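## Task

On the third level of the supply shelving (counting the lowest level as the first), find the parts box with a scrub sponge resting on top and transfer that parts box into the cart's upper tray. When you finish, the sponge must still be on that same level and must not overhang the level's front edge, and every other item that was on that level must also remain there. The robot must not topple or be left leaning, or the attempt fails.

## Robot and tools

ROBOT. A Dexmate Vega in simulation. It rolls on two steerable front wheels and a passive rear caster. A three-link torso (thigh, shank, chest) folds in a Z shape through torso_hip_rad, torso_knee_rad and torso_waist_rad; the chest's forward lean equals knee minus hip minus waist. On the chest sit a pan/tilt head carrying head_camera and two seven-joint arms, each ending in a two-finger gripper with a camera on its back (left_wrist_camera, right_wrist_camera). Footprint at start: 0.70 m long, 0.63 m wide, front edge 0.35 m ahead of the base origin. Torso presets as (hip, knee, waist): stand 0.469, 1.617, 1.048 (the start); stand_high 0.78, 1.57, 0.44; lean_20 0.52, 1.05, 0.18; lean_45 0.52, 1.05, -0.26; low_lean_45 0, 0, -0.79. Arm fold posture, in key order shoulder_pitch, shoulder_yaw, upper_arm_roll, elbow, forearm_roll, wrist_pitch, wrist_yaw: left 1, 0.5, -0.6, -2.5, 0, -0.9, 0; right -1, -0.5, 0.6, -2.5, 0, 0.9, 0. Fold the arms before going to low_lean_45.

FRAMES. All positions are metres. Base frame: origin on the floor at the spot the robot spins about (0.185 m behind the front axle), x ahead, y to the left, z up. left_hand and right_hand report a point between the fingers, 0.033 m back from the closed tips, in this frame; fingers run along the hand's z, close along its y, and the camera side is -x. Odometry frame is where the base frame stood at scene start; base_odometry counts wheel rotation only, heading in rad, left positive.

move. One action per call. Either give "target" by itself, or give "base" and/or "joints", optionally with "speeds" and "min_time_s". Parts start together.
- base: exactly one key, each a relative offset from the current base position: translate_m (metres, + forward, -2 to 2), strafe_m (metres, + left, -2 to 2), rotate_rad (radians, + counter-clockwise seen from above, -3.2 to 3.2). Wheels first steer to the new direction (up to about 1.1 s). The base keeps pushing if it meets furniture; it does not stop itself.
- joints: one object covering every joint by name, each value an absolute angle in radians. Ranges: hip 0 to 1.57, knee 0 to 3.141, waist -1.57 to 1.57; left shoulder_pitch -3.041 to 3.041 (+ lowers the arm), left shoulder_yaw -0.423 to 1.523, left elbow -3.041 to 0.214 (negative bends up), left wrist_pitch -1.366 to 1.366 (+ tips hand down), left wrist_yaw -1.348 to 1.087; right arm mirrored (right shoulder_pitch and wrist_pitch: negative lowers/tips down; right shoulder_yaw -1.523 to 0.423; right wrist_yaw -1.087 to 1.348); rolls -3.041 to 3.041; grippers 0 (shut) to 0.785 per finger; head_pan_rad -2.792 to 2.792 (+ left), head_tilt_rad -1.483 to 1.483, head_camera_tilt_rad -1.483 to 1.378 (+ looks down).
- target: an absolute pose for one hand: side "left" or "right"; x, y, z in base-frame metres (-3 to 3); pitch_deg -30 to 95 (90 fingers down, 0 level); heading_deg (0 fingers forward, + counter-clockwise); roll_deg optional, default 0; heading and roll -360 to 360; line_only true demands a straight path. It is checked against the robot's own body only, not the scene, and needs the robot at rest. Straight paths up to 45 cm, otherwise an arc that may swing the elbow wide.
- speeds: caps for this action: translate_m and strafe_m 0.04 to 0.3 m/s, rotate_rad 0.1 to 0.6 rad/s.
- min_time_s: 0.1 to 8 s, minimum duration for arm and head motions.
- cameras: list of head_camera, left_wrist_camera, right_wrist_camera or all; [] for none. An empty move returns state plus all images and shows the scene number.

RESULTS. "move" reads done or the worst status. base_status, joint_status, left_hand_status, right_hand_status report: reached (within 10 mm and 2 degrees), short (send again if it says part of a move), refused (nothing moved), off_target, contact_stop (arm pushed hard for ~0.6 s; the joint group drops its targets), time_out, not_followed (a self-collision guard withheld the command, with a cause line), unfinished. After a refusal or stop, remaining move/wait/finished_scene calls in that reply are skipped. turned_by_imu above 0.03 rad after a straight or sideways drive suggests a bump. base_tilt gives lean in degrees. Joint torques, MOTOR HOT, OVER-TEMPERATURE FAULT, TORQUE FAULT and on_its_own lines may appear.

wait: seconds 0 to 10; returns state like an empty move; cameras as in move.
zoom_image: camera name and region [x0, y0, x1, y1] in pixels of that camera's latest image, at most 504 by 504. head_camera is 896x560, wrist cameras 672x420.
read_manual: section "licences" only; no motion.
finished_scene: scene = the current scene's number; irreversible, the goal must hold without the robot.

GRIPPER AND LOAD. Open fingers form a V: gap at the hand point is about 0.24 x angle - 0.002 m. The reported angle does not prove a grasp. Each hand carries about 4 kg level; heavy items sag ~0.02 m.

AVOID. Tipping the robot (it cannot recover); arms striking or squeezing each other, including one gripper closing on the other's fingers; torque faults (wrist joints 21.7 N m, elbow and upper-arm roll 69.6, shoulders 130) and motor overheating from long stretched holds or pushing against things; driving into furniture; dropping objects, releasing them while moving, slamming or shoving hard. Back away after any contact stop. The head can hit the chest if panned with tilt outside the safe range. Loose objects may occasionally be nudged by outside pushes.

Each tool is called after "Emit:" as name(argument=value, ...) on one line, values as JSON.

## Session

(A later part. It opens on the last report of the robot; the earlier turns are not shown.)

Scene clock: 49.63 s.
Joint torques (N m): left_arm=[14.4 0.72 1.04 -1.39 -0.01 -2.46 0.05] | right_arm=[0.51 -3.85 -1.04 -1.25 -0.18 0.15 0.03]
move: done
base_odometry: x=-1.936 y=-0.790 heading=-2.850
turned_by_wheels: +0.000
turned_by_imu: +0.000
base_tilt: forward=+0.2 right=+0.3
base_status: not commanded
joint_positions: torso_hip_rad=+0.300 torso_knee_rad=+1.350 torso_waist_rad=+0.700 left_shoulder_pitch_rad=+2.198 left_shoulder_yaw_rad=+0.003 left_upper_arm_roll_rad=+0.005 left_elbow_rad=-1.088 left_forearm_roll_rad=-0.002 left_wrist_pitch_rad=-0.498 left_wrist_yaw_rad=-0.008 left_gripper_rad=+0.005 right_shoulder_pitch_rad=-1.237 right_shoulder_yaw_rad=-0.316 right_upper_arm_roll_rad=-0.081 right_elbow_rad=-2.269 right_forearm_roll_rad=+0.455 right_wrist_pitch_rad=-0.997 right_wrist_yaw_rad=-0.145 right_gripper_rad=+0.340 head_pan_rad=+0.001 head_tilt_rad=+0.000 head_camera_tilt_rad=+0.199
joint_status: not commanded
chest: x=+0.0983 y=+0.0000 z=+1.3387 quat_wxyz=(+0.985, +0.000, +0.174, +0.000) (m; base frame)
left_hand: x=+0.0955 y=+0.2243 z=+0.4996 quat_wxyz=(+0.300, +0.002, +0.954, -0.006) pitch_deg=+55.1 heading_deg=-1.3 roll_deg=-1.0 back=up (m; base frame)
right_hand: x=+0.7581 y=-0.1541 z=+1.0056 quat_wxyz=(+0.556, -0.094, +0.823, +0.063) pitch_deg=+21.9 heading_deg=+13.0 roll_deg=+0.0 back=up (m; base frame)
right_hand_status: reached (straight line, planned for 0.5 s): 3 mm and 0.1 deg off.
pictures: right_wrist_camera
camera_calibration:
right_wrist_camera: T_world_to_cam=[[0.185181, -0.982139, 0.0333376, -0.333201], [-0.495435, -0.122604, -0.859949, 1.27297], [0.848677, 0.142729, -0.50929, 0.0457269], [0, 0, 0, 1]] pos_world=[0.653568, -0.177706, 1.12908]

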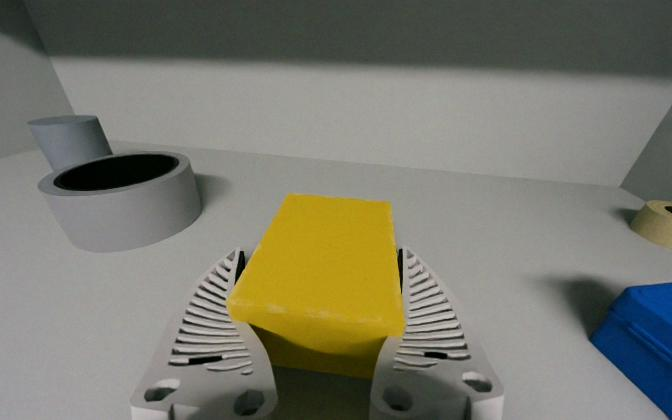

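Emit:
move(joints={"right_gripper_rad":0.54})

Emit:
move(target={"side":"right","x":0.63,"y":-0.184,"z":1.03,"pitch_deg":22,"heading_deg":13})

Emit:
move(base={"strafe_m":-0.2}, cameras=["head_camera","right_wrist_camera"])

Scene clock: 50.67 s.
Joint torques (N m): left_arm=[14.19 0.08 1.11 -1.69 -0.02 -1.55 0.04] | right_arm=[0.97 -3.44 -0.75 -3.87 -0.21 0.44 -0.23]
move: done
base_odometry: x=-1.936 y=-0.790 heading=-2.850
turned_by_wheels: +0.000
turned_by_imu: +0.000
base_tilt: forward=+0.1 right=+0.3
base_status: not commanded
joint_positions: torso_hip_rad=+0.300 torso_knee_rad=+1.350 torso_waist_rad=+0.700 left_shoulder_pitch_rad=+2.198 left_shoulder_yaw_rad=+0.003 left_upper_arm_roll_rad=+0.005 left_elbow_rad=-1.088 left_forearm_roll_rad=-0.002 left_wrist_pitch_rad=-0.498 left_wrist_yaw_rad=-0.008 left_gripper_rad=+0.005 right_shoulder_pitch_rad=-1.239 right_shoulder_yaw_rad=-0.317 right_upper_arm_roll_rad=-0.082 right_elbow_rad=-2.266 right_forearm_roll_rad=+0.453 right_wrist_pitch_rad=-0.992 right_wrist_yaw_rad=-0.144 right_gripper_rad=+0.540 head_pan_rad=+0.001 head_tilt_rad=+0.000 head_camera_tilt_rad=+0.199
joint_status: all done
chest: x=+0.0982 y=+0.0000 z=+1.3387 quat_wxyz=(+0.985, +0.000, +0.174, +0.000) (m; base frame)
left_hand: x=+0.0955 y=+0.2243 z=+0.4996 quat_wxyz=(+0.300, +0.002, +0.954, -0.006) pitch_deg=+55.1 heading_deg=-1.3 roll_deg=-1.0 back=up (m; base frame)
right_hand: x=+0.7581 y=-0.1541 z=+1.0042 quat_wxyz=(+0.556, -0.094, +0.823, +0.063) pitch_deg=+21.9 heading_deg=+13.0 roll_deg=+0.0 back=up (m; base frame)
camera_calibration:
head_camera: T_world_to_cam=[[0.014675, -0.999785, 0.0146434, 0.00706579], [-0.518285, -0.0201298, -0.854971, 1.28679], [0.855082, 0.00495723, -0.518469, 0.655372], [0, 0, 0, 1]] pos_world=[0.106425, 0.0297184, 1.43986]
left_wrist_camera: T_world_to_cam=[[0.00189396, -0.999253, 0.0385989, 0.200876], [-0.868538, -0.0207741, -0.495186, 0.397717], [0.495618, -0.0325868, -0.867929, 0.547125], [0, 0, 0, 1]] pos_world=[0.0738867, 0.226817, 0.664056]
right_wrist_camera: T_world_to_cam=[[0.185283, -0.982115, 0.0334692, -0.333365], [-0.495593, -0.122799, -0.85983, 1.2717], [0.848562, 0.142725, -0.509482, 0.0453037], [0, 0, 0, 1]] pos_world=[0.653568, -0.177706, 1.12768]

Scene clock: 53.90 s.
Joint torques (N m): left_arm=[13.73 -0.68 1.16 -1.71 -0.14 -1.83 0.13] | right_arm=[0.61 -2.28 5.19 -12.1 0.03 3.06 0.17]
move: done
base_odometry: x=-1.936 y=-0.790 heading=-2.850
turned_by_wheels: +0.000
turned_by_imu: +0.001
base_tilt: forward=+0.2 right=+0.3
base_status: not commanded
joint_positions: torso_hip_rad=+0.300 torso_knee_rad=+1.350 torso_waist_rad=+0.700 left_shoulder_pitch_rad=+2.198 left_shoulder_yaw_rad=+0.003 left_upper_arm_roll_rad=+0.005 left_elbow_rad=-1.088 left_forearm_roll_rad=-0.002 left_wrist_pitch_rad=-0.498 left_wrist_yaw_rad=-0.008 left_gripper_rad=+0.005 right_shoulder_pitch_rad=-1.627 right_shoulder_yaw_rad=-0.330 right_upper_arm_roll_rad=+0.154 right_elbow_rad=-2.695 right_forearm_roll_rad=+0.538 right_wrist_pitch_rad=-1.070 right_wrist_yaw_rad=-0.122 right_gripper_rad=+0.540 head_pan_rad=+0.001 head_tilt_rad=+0.000 head_camera_tilt_rad=+0.199
joint_status: not commanded
chest: x=+0.0983 y=+0.0000 z=+1.3387 quat_wxyz=(+0.985, +0.000, +0.174, +0.000) (m; base frame)
left_hand: x=+0.0955 y=+0.2243 z=+0.4996 quat_wxyz=(+0.300, +0.002, +0.954, -0.006) pitch_deg=+55.1 heading_deg=-1.3 roll_deg=-1.0 back=up (m; base frame)
right_hand: x=+0.6317 y=-0.1837 z=+1.0291 quat_wxyz=(+0.555, -0.094, +0.824, +0.063) pitch_deg=+22.0 heading_deg=+13.0 roll_deg=+0.0 back=up (m; base frame)
right_hand_status: reached (straight line, planned for 1.7 s): 2 mm and 0.1 deg off.
camera_calibration:
head_camera: T_world_to_cam=[[0.0146772, -0.999785, 0.0146427, 0.00706505], [-0.518357, -0.0201308, -0.854927, 1.28679], [0.855038, 0.00495778, -0.518541, 0.655396], [0, 0, 0, 1]] pos_world=[0.106524, 0.0297183, 1.43986]
left_wrist_camera: T_world_to_cam=[[0.00189649, -0.999253, 0.0386003, 0.200875], [-0.868538, -0.020777, -0.495186, 0.397717], [0.495618, -0.0325867, -0.867929, 0.547125], [0, 0, 0, 1]] pos_world=[0.0738867, 0.226817, 0.664056]
right_wrist_camera: T_world_to_cam=[[0.18545, -0.982108, 0.0327406, -0.339163], [-0.497749, -0.122613, -0.858611, 1.22701], [0.847263, 0.142933, -0.511582, 0.17252], [0, 0, 0, 1]] pos_world=[0.52747, -0.207306, 1.15289]

Scene clock: 56.33 s.
Joint torques (N m): left_arm=[14.33 1.34 0.77 -0.54 -0.1 -1.89 0.15] | right_arm=[0.56 -3.64 6.37 -12.59 0 2.79 0.05]
move: done
base_odometry: x=-1.993 y=-0.598 heading=-2.849
turned_by_wheels: +0.001
turned_by_imu: +0.000
base_tilt: forward=+0.1 right=+0.3
base_status: done
joint_positions: torso_hip_rad=+0.300 torso_knee_rad=+1.350 torso_waist_rad=+0.700 left_shoulder_pitch_rad=+2.198 left_shoulder_yaw_rad=+0.003 left_upper_arm_roll_rad=+0.005 left_elbow_rad=-1.088 left_forearm_roll_rad=-0.002 left_wrist_pitch_rad=-0.498 left_wrist_yaw_rad=-0.008 left_gripper_rad=+0.005 right_shoulder_pitch_rad=-1.633 right_shoulder_yaw_rad=-0.330 right_upper_arm_roll_rad=+0.158 right_elbow_rad=-2.700 right_forearm_roll_rad=+0.539 right_wrist_pitch_rad=-1.071 right_wrist_yaw_rad=-0.121 right_gripper_rad=+0.540 head_pan_rad=+0.001 head_tilt_rad=+0.000 head_camera_tilt_rad=+0.199
joint_status: not commanded
chest: x=+0.0983 y=+0.0000 z=+1.3387 quat_wxyz=(+0.985, +0.000, +0.174, +0.000) (m; base frame)
left_hand: x=+0.0955 y=+0.2243 z=+0.4996 quat_wxyz=(+0.300, +0.002, +0.954, -0.006) pitch_deg=+55.1 heading_deg=-1.3 roll_deg=-1.0 back=up (m; base frame)
right_hand: x=+0.6300 y=-0.1839 z=+1.0295 quat_wxyz=(+0.555, -0.094, +0.824, +0.063) pitch_deg=+22.1 heading_deg=+13.0 roll_deg=+0.0 back=up (m; base frame)
pictures: head_camera, right_wrist_camera
camera_calibration:
head_camera: T_world_to_cam=[[0.014677, -0.999785, 0.0146419, 0.00706473], [-0.518402, -0.0201303, -0.8549, 1.28681], [0.855011, 0.0049569, -0.518586, 0.655379], [0, 0, 0, 1]] pos_world=[0.106624, 0.0297183, 1.43986]
right_wrist_camera: T_world_to_cam=[[0.185752, -0.982035, 0.0332279, -0.339763], [-0.49783, -0.123212, -0.858478, 1.22625], [0.847149, 0.142922, -0.511774, 0.174473], [0, 0, 0, 1]] pos_world=[0.52577, -0.207506, 1.15329]

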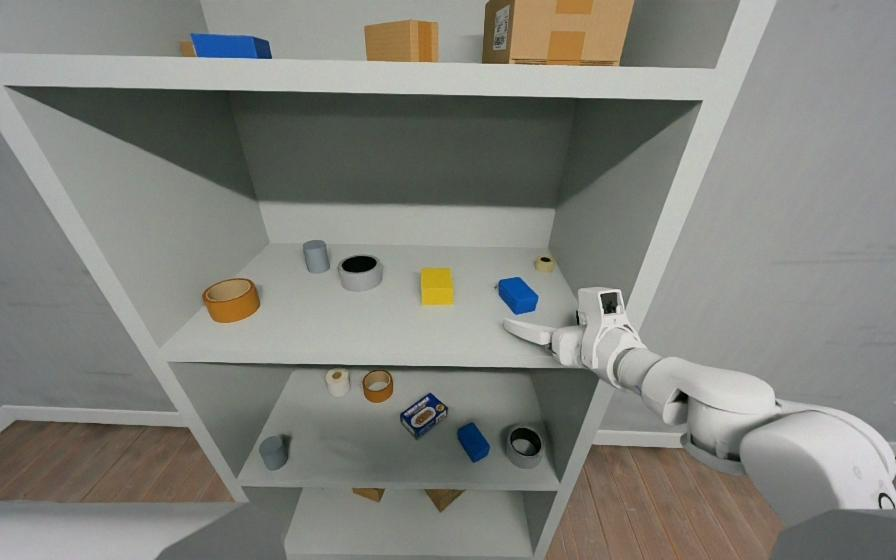

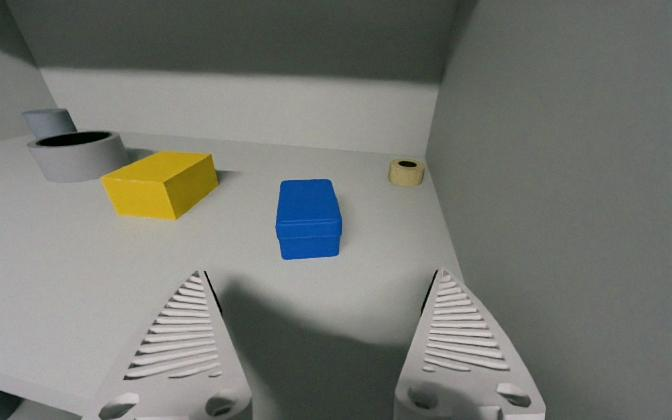

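Emit:
move(target={"side":"right","x":0.643,"y":-0.176,"z":1.02,"pitch_deg":22,"heading_deg":18})

Emit:
move(target={"side":"right","x":0.69,"y":-0.161,"z":1.018,"pitch_deg":22,"heading_deg":18}, cameras=["right_wrist_camera"])

Scene clock: 58.63 s.
Joint torques (N m): left_arm=[14.11 0.44 1.45 -1.88 -0.01 -2.29 0.1] | right_arm=[11.36 -4.64 6.29 -7.17 -0.04 3.68 0.29]
move: done
base_odometry: x=-1.993 y=-0.598 heading=-2.849
turned_by_wheels: +0.000
turned_by_imu: +0.001
base_tilt: forward=+0.2 right=+0.3
base_status: not commanded
joint_positions: torso_hip_rad=+0.300 torso_knee_rad=+1.350 torso_waist_rad=+0.700 left_shoulder_pitch_rad=+2.198 left_shoulder_yaw_rad=+0.003 left_upper_arm_roll_rad=+0.005 left_elbow_rad=-1.088 left_forearm_roll_rad=-0.002 left_wrist_pitch_rad=-0.498 left_wrist_yaw_rad=-0.008 left_gripper_rad=+0.005 right_shoulder_pitch_rad=-1.608 right_shoulder_yaw_rad=-0.402 right_upper_arm_roll_rad=+0.180 right_elbow_rad=-2.610 right_forearm_roll_rad=+0.552 right_wrist_pitch_rad=-1.002 right_wrist_yaw_rad=-0.010 right_gripper_rad=+0.540 head_pan_rad=+0.001 head_tilt_rad=+0.000 head_camera_tilt_rad=+0.199
joint_status: not commanded
chest: x=+0.0983 y=+0.0000 z=+1.3387 quat_wxyz=(+0.985, +0.000, +0.174, +0.000) (m; base frame)
left_hand: x=+0.0955 y=+0.2243 z=+0.4996 quat_wxyz=(+0.300, +0.002, +0.954, -0.006) pitch_deg=+55.1 heading_deg=-1.3 roll_deg=-1.0 back=up (m; base frame)
right_hand: x=+0.6422 y=-0.1761 z=+1.0199 quat_wxyz=(+0.552, -0.128, +0.819, +0.086) pitch_deg=+22.1 heading_deg=+17.8 roll_deg=+0.0 back=up (m; base frame)
right_hand_status: reached (straight line, planned for 0.7 s): 1 mm and 0.2 deg off.
camera_calibration:
head_camera: T_world_to_cam=[[0.014677, -0.999785, 0.0146419, 0.00706473], [-0.518402, -0.0201303, -0.8549, 1.28681], [0.855011, 0.0049569, -0.518586, 0.655379], [0, 0, 0, 1]] pos_world=[0.106624, 0.0297183, 1.43986]
left_wrist_camera: T_world_to_cam=[[0.00189926, -0.999253, 0.0385976, 0.200876], [-0.868606, -0.0207737, -0.495068, 0.397643], [0.4955, -0.0325858, -0.867996, 0.547178], [0, 0, 0, 1]] pos_world=[0.0738866, 0.226817, 0.664056]
right_wrist_camera: T_world_to_cam=[[0.26687, -0.963163, 0.0331127, -0.3826], [-0.485939, -0.164155, -0.858438, 1.21018], [0.832252, 0.213001, -0.511847, 0.180038], [0, 0, 0, 1]] pos_world=[0.540342, -0.208198, 1.14369]

Scene clock: 60.90 s.
Joint torques (N m): left_arm=[14.46 -0.77 1.12 -1.99 -0.09 -2.03 0.09] | right_arm=[13.69 -1.06 0.96 -8.03 -0.13 3.7 -0.32]
move: done
base_odometry: x=-1.993 y=-0.598 heading=-2.849
turned_by_wheels: +0.000
turned_by_imu: +0.001
base_tilt: forward=+0.1 right=+0.3
base_status: not commanded
joint_positions: torso_hip_rad=+0.300 torso_knee_rad=+1.350 torso_waist_rad=+0.700 left_shoulder_pitch_rad=+2.198 left_shoulder_yaw_rad=+0.003 left_upper_arm_roll_rad=+0.005 left_elbow_rad=-1.088 left_forearm_roll_rad=-0.002 left_wrist_pitch_rad=-0.498 left_wrist_yaw_rad=-0.008 left_gripper_rad=+0.005 right_shoulder_pitch_rad=-1.436 right_shoulder_yaw_rad=-0.402 right_upper_arm_roll_rad=+0.074 right_elbow_rad=-2.481 right_forearm_roll_rad=+0.537 right_wrist_pitch_rad=-1.024 right_wrist_yaw_rad=-0.040 right_gripper_rad=+0.540 head_pan_rad=+0.001 head_tilt_rad=+0.000 head_camera_tilt_rad=+0.199
joint_status: not commanded
chest: x=+0.0983 y=+0.0000 z=+1.3387 quat_wxyz=(+0.985, +0.000, +0.174, +0.000) (m; base frame)
left_hand: x=+0.0955 y=+0.2243 z=+0.4996 quat_wxyz=(+0.300, +0.002, +0.954, -0.006) pitch_deg=+55.1 heading_deg=-1.3 roll_deg=-1.0 back=up (m; base frame)
right_hand: x=+0.6884 y=-0.1617 z=+1.0177 quat_wxyz=(+0.552, -0.130, +0.819, +0.087) pitch_deg=+22.0 heading_deg=+18.0 roll_deg=+0.0 back=up (m; base frame)
right_hand_status: reached (straight line, planned for 0.9 s): 2 mm and 0.0 deg off.
pictures: right_wrist_camera
camera_calibration:
right_wrist_camera: T_world_to_cam=[[0.270257, -0.962218, 0.0331344, -0.383204], [-0.484997, -0.165789, -0.858657, 1.23242], [0.831708, 0.215988, -0.511478, 0.137956], [0, 0, 0, 1]] pos_world=[0.586544, -0.194201, 1.14149]

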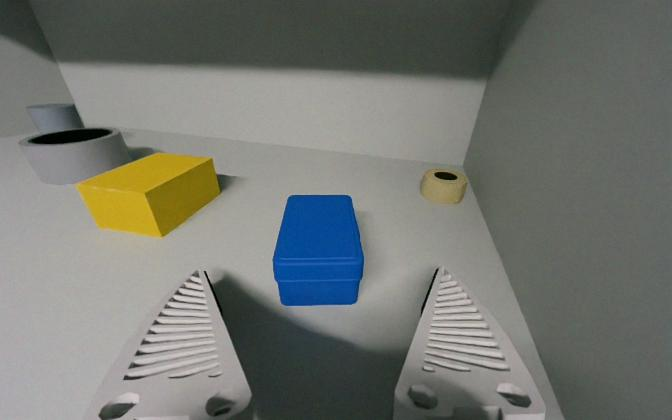

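Emit:
move(target={"side":"right","x":0.763,"y":-0.138,"z":1.017,"pitch_deg":22,"heading_deg":18}, cameras=["right_wrist_camera"])

Emit:
move(joints={"right_gripper_rad":0.2})

Emit:
move(target={"side":"right","x":0.763,"y":-0.138,"z":1.065,"pitch_deg":22,"heading_deg":18}, cameras=["right_wrist_camera"])

Scene clock: 63.77 s.
Joint torques (N m): left_arm=[14.27 -0.08 1.5 -0.98 -0.06 -2.34 0.1] | right_arm=[15.55 -0.42 0.92 -6.62 0.06 2.29 -0.11]
move: done
base_odometry: x=-1.993 y=-0.598 heading=-2.849
turned_by_wheels: +0.000
turned_by_imu: +0.001
base_tilt: forward=+0.2 right=+0.3
base_status: not commanded
joint_positions: torso_hip_rad=+0.300 torso_knee_rad=+1.350 torso_waist_rad=+0.700 left_shoulder_pitch_rad=+2.198 left_shoulder_yaw_rad=+0.003 left_upper_arm_roll_rad=+0.005 left_elbow_rad=-1.088 left_forearm_roll_rad=-0.002 left_wrist_pitch_rad=-0.498 left_wrist_yaw_rad=-0.008 left_gripper_rad=+0.005 right_shoulder_pitch_rad=-1.190 right_shoulder_yaw_rad=-0.375 right_upper_arm_roll_rad=-0.072 right_elbow_rad=-2.250 right_forearm_roll_rad=+0.502 right_wrist_pitch_rad=-1.012 right_wrist_yaw_rad=-0.065 right_gripper_rad=+0.540 head_pan_rad=+0.001 head_tilt_rad=+0.000 head_camera_tilt_rad=+0.199
joint_status: not commanded
chest: x=+0.0983 y=+0.0000 z=+1.3387 quat_wxyz=(+0.985, +0.000, +0.174, +0.000) (m; base frame)
left_hand: x=+0.0955 y=+0.2243 z=+0.4996 quat_wxyz=(+0.300, +0.002, +0.954, -0.006) pitch_deg=+55.1 heading_deg=-1.3 roll_deg=-1.0 back=up (m; base frame)
right_hand: x=+0.7612 y=-0.1388 z=+1.0167 quat_wxyz=(+0.552, -0.129, +0.819, +0.088) pitch_deg=+22.0 heading_deg=+18.0 roll_deg=+0.0 back=up (m; base frame)
right_hand_status: reached (straight line, planned for 1.1 s): 2 mm and 0.0 deg off.
pictures: right_wrist_camera
camera_calibration:
right_wrist_camera: T_world_to_cam=[[0.270198, -0.962236, 0.0330866, -0.380744], [-0.484905, -0.16569, -0.858728, 1.27067], [0.831781, 0.215982, -0.511362, 0.0716346], [0, 0, 0, 1]] pos_world=[0.659444, -0.171301, 1.14039]

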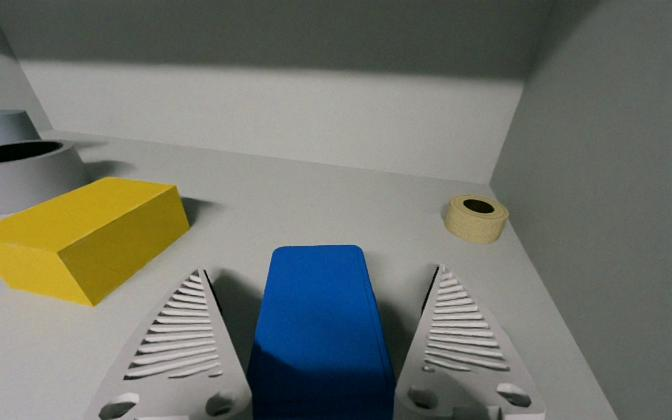

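Scene clock: 64.67 s.
Joint torques (N m): left_arm=[13.78 0.88 1.22 -1.63 -0.04 -2.15 -0.02] | right_arm=[15.75 -1.5 0.28 -3.01 -0.36 1.42 -0.28]
move: done
base_odometry: x=-1.993 y=-0.598 heading=-2.849
turned_by_wheels: +0.000
turned_by_imu: +0.000
base_tilt: forward=+0.2 right=+0.3
base_status: not commanded
joint_positions: torso_hip_rad=+0.300 torso_knee_rad=+1.350 torso_waist_rad=+0.700 left_shoulder_pitch_rad=+2.198 left_shoulder_yaw_rad=+0.003 left_upper_arm_roll_rad=+0.005 left_elbow_rad=-1.088 left_forearm_roll_rad=-0.002 left_wrist_pitch_rad=-0.498 left_wrist_yaw_rad=-0.008 left_gripper_rad=+0.005 right_shoulder_pitch_rad=-1.186 right_shoulder_yaw_rad=-0.374 right_upper_arm_roll_rad=-0.075 right_elbow_rad=-2.246 right_forearm_roll_rad=+0.501 right_wrist_pitch_rad=-1.011 right_wrist_yaw_rad=-0.066 right_gripper_rad=+0.200 head_pan_rad=+0.001 head_tilt_rad=+0.000 head_camera_tilt_rad=+0.199
joint_status: all done
chest: x=+0.0983 y=+0.0000 z=+1.3387 quat_wxyz=(+0.985, +0.000, +0.174, +0.000) (m; base frame)
left_hand: x=+0.0955 y=+0.2243 z=+0.4996 quat_wxyz=(+0.300, +0.002, +0.954, -0.006) pitch_deg=+55.1 heading_deg=-1.3 roll_deg=-1.0 back=up (m; base frame)
right_hand: x=+0.7627 y=-0.1382 z=+1.0171 quat_wxyz=(+0.552, -0.130, +0.819, +0.087) pitch_deg=+22.0 heading_deg=+18.0 roll_deg=+0.0 back=up (m; base frame)
camera_calibration:
head_camera: T_world_to_cam=[[0.014677, -0.999785, 0.0146419, 0.00706473], [-0.518402, -0.0201303, -0.8549, 1.28681], [0.855011, 0.0049569, -0.518586, 0.655379], [0, 0, 0, 1]] pos_world=[0.106624, 0.0297183, 1.43986]
left_wrist_camera: T_world_to_cam=[[0.00189926, -0.999253, 0.0385976, 0.200876], [-0.868606, -0.0207737, -0.495068, 0.397643], [0.4955, -0.0325858, -0.867996, 0.547178], [0, 0, 0, 1]] pos_world=[0.0738866, 0.226817, 0.664056]
right_wrist_camera: T_world_to_cam=[[0.27045, -0.962156, 0.0333631, -0.381096], [-0.484227, -0.165899, -0.85907, 1.27163], [0.832094, 0.21618, -0.51077, 0.0698008], [0, 0, 0, 1]] pos_world=[0.660744, -0.170802, 1.14078]

Scene clock: 66.97 s.
Joint torques (N m): left_arm=[14.01 0.38 0.99 -1.13 -0.06 -1.98 0.18] | right_arm=[18.22 -0.09 6.93 -11.15 0.28 3.77 -0.22]
move: done
base_odometry: x=-1.993 y=-0.598 heading=-2.849
turned_by_wheels: +0.000
turned_by_imu: +0.001
base_tilt: forward=+0.1 right=+0.3
base_status: not commanded
joint_positions: torso_hip_rad=+0.300 torso_knee_rad=+1.350 torso_waist_rad=+0.700 left_shoulder_pitch_rad=+2.198 left_shoulder_yaw_rad=+0.003 left_upper_arm_roll_rad=+0.005 left_elbow_rad=-1.088 left_forearm_roll_rad=-0.002 left_wrist_pitch_rad=-0.498 left_wrist_yaw_rad=-0.008 left_gripper_rad=+0.005 right_shoulder_pitch_rad=-1.095 right_shoulder_yaw_rad=-0.339 right_upper_arm_roll_rad=-0.032 right_elbow_rad=-2.321 right_forearm_roll_rad=+0.557 right_wrist_pitch_rad=-1.191 right_wrist_yaw_rad=-0.099 right_gripper_rad=+0.200 head_pan_rad=+0.001 head_tilt_rad=+0.000 head_camera_tilt_rad=+0.199
joint_status: not commanded
chest: x=+0.0984 y=+0.0000 z=+1.3387 quat_wxyz=(+0.985, +0.000, +0.174, +0.000) (m; base frame)
left_hand: x=+0.0955 y=+0.2243 z=+0.4996 quat_wxyz=(+0.300, +0.002, +0.954, -0.006) pitch_deg=+55.1 heading_deg=-1.3 roll_deg=-1.0 back=up (m; base frame)
right_hand: x=+0.7629 y=-0.1379 z=+1.0628 quat_wxyz=(+0.552, -0.130, +0.819, +0.088) pitch_deg=+22.1 heading_deg=+18.0 roll_deg=+0.0 back=up (m; base frame)
right_hand_status: reached (straight line, planned for 0.9 s): 2 mm and 0.1 deg off.
pictures: right_wrist_camera
camera_calibration:
right_wrist_camera: T_world_to_cam=[[0.270734, -0.962085, 0.0330901, -0.382203], [-0.485671, -0.166186, -0.858199, 1.31119], [0.83116, 0.216273, -0.512249, 0.0952145], [0, 0, 0, 1]] pos_world=[0.661146, -0.170402, 1.18669]

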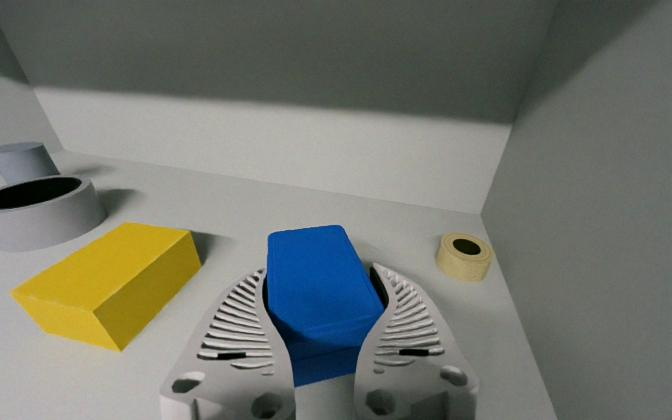

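Emit:
move(base={"translate_m":-0.75}, joints={"right_gripper_rad":0.16})

Emit:
move(target={"side":"right","x":0.66,"y":-0.09,"z":0.87,"pitch_deg":22,"heading_deg":0}, cameras=["head_camera","right_wrist_camera"])

Emit:
move(base={"rotate_rad":-2.7})

Emit:
move(base={"translate_m":1.7})

Emit:
move(base={"rotate_rad":0.83}, joints={"head_camera_tilt_rad":0.25}, cameras=["head_camera","right_wrist_camera"])

Scene clock: 72.73 s.
Joint torques (N m): left_arm=[13.58 0.59 1.34 -1.74 -0.11 -1.54 0.07] | right_arm=[18.34 -0.99 6.66 -11.86 0.04 3.35 -0.26]
move: done
base_odometry: x=-1.275 y=-0.382 heading=-2.849
turned_by_wheels: -0.001
turned_by_imu: +0.004
base_tilt: forward=+0.1 right=+0.3
base_status: done
joint_positions: torso_hip_rad=+0.300 torso_knee_rad=+1.350 torso_waist_rad=+0.700 left_shoulder_pitch_rad=+2.198 left_shoulder_yaw_rad=+0.003 left_upper_arm_roll_rad=+0.005 left_elbow_rad=-1.088 left_forearm_roll_rad=-0.002 left_wrist_pitch_rad=-0.498 left_wrist_yaw_rad=-0.008 left_gripper_rad=+0.005 right_shoulder_pitch_rad=-1.092 right_shoulder_yaw_rad=-0.338 right_upper_arm_roll_rad=-0.030 right_elbow_rad=-2.323 right_forearm_roll_rad=+0.559 right_wrist_pitch_rad=-1.196 right_wrist_yaw_rad=-0.100 right_gripper_rad=+0.160 head_pan_rad=+0.001 head_tilt_rad=+0.000 head_camera_tilt_rad=+0.199
joint_status: all done
chest: x=+0.0985 y=+0.0000 z=+1.3387 quat_wxyz=(+0.985, +0.000, +0.174, +0.000) (m; base frame)
left_hand: x=+0.0955 y=+0.2243 z=+0.4995 quat_wxyz=(+0.300, +0.002, +0.954, -0.006) pitch_deg=+55.1 heading_deg=-1.3 roll_deg=-1.0 back=up (m; base frame)
right_hand: x=+0.7629 y=-0.1379 z=+1.0641 quat_wxyz=(+0.552, -0.130, +0.819, +0.088) pitch_deg=+22.1 heading_deg=+18.0 roll_deg=+0.0 back=up (m; base frame)
camera_calibration:
head_camera: T_world_to_cam=[[0.0146805, -0.999785, 0.0146391, 0.00706849], [-0.518548, -0.0201305, -0.854812, 1.28666], [0.854923, 0.00495798, -0.518732, 0.65546], [0, 0, 0, 1]] pos_world=[0.106723, 0.0297184, 1.43976]
left_wrist_camera: T_world_to_cam=[[0.00190511, -0.999253, 0.0386001, 0.200874], [-0.868649, -0.0207771, -0.494992, 0.397683], [0.495424, -0.0325869, -0.86804, 0.547164], [0, 0, 0, 1]] pos_world=[0.0739865, 0.226817, 0.664056]
right_wrist_camera: T_world_to_cam=[[0.270852, -0.962047, 0.0332443, -0.382501], [-0.485729, -0.166404, -0.858124, 1.31222], [0.831087, 0.216277, -0.512365, 0.0960671], [0, 0, 0, 1]] pos_world=[0.661146, -0.170402, 1.18799]

Scene clock: 76.93 s.
Joint torques (N m): left_arm=[14.76 1.65 1.09 -2.32 -0.06 -1.85 0.15] | right_arm=[1.59 5.41 -2.13 -8.62 -0.84 3.33 -0.36]
move: done
base_odometry: x=-1.275 y=-0.382 heading=-2.849
turned_by_wheels: +0.000
turned_by_imu: +0.001
base_tilt: forward=+0.1 right=+0.3
base_status: not commanded
joint_positions: torso_hip_rad=+0.300 torso_knee_rad=+1.350 torso_waist_rad=+0.700 left_shoulder_pitch_rad=+2.198 left_shoulder_yaw_rad=+0.003 left_upper_arm_roll_rad=+0.005 left_elbow_rad=-1.088 left_forearm_roll_rad=-0.002 left_wrist_pitch_rad=-0.498 left_wrist_yaw_rad=-0.008 left_gripper_rad=+0.005 right_shoulder_pitch_rad=-1.567 right_shoulder_yaw_rad=-0.149 right_upper_arm_roll_rad=-0.440 right_elbow_rad=-2.100 right_forearm_roll_rad=+0.171 right_wrist_pitch_rad=-0.494 right_wrist_yaw_rad=-0.519 right_gripper_rad=+0.160 head_pan_rad=+0.001 head_tilt_rad=+0.000 head_camera_tilt_rad=+0.199
joint_status: not commanded
chest: x=+0.0985 y=+0.0000 z=+1.3387 quat_wxyz=(+0.985, +0.000, +0.174, +0.000) (m; base frame)
left_hand: x=+0.0955 y=+0.2243 z=+0.4995 quat_wxyz=(+0.300, +0.002, +0.954, -0.006) pitch_deg=+55.1 heading_deg=-1.3 roll_deg=-1.0 back=up (m; base frame)
right_hand: x=+0.6610 y=-0.0907 z=+0.8709 quat_wxyz=(+0.559, -0.001, +0.829, +0.000) pitch_deg=+22.0 heading_deg=+0.1 roll_deg=+0.0 back=up (m; base frame)
right_hand_status: reached (straight line, planned for 2.6 s): 2 mm and 0.1 deg off.
pictures: head_camera, right_wrist_camera
camera_calibration:
head_camera: T_world_to_cam=[[0.0146805, -0.999785, 0.0146391, 0.00706849], [-0.518548, -0.0201305, -0.854812, 1.28666], [0.854923, 0.00495798, -0.518732, 0.65546], [0, 0, 0, 1]] pos_world=[0.106723, 0.0297184, 1.43976]
right_wrist_camera: T_world_to_cam=[[-0.0382869, -0.998699, 0.0336756, -0.102497], [-0.512481, -0.00930633, -0.858648, 1.13722], [0.857845, -0.0501331, -0.511458, 0.0288637], [0, 0, 0, 1]] pos_world=[0.554119, -0.0903333, 0.994686]

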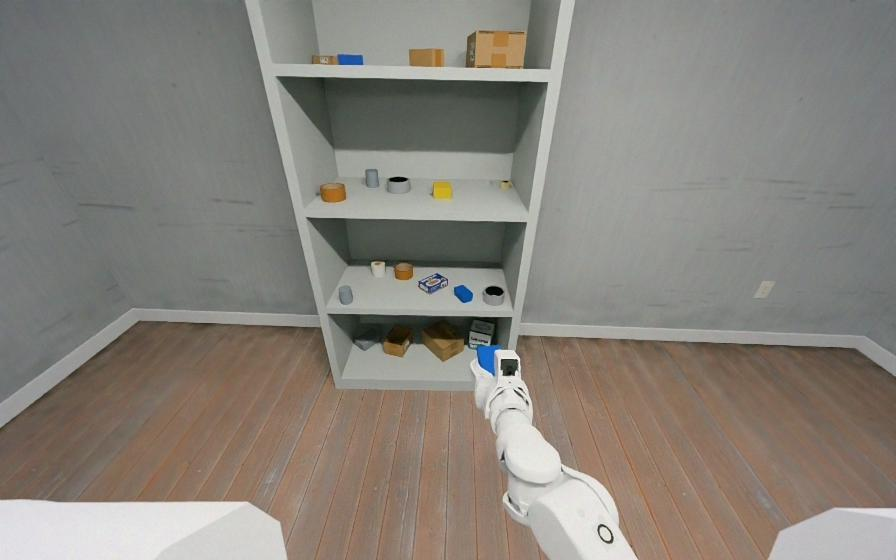

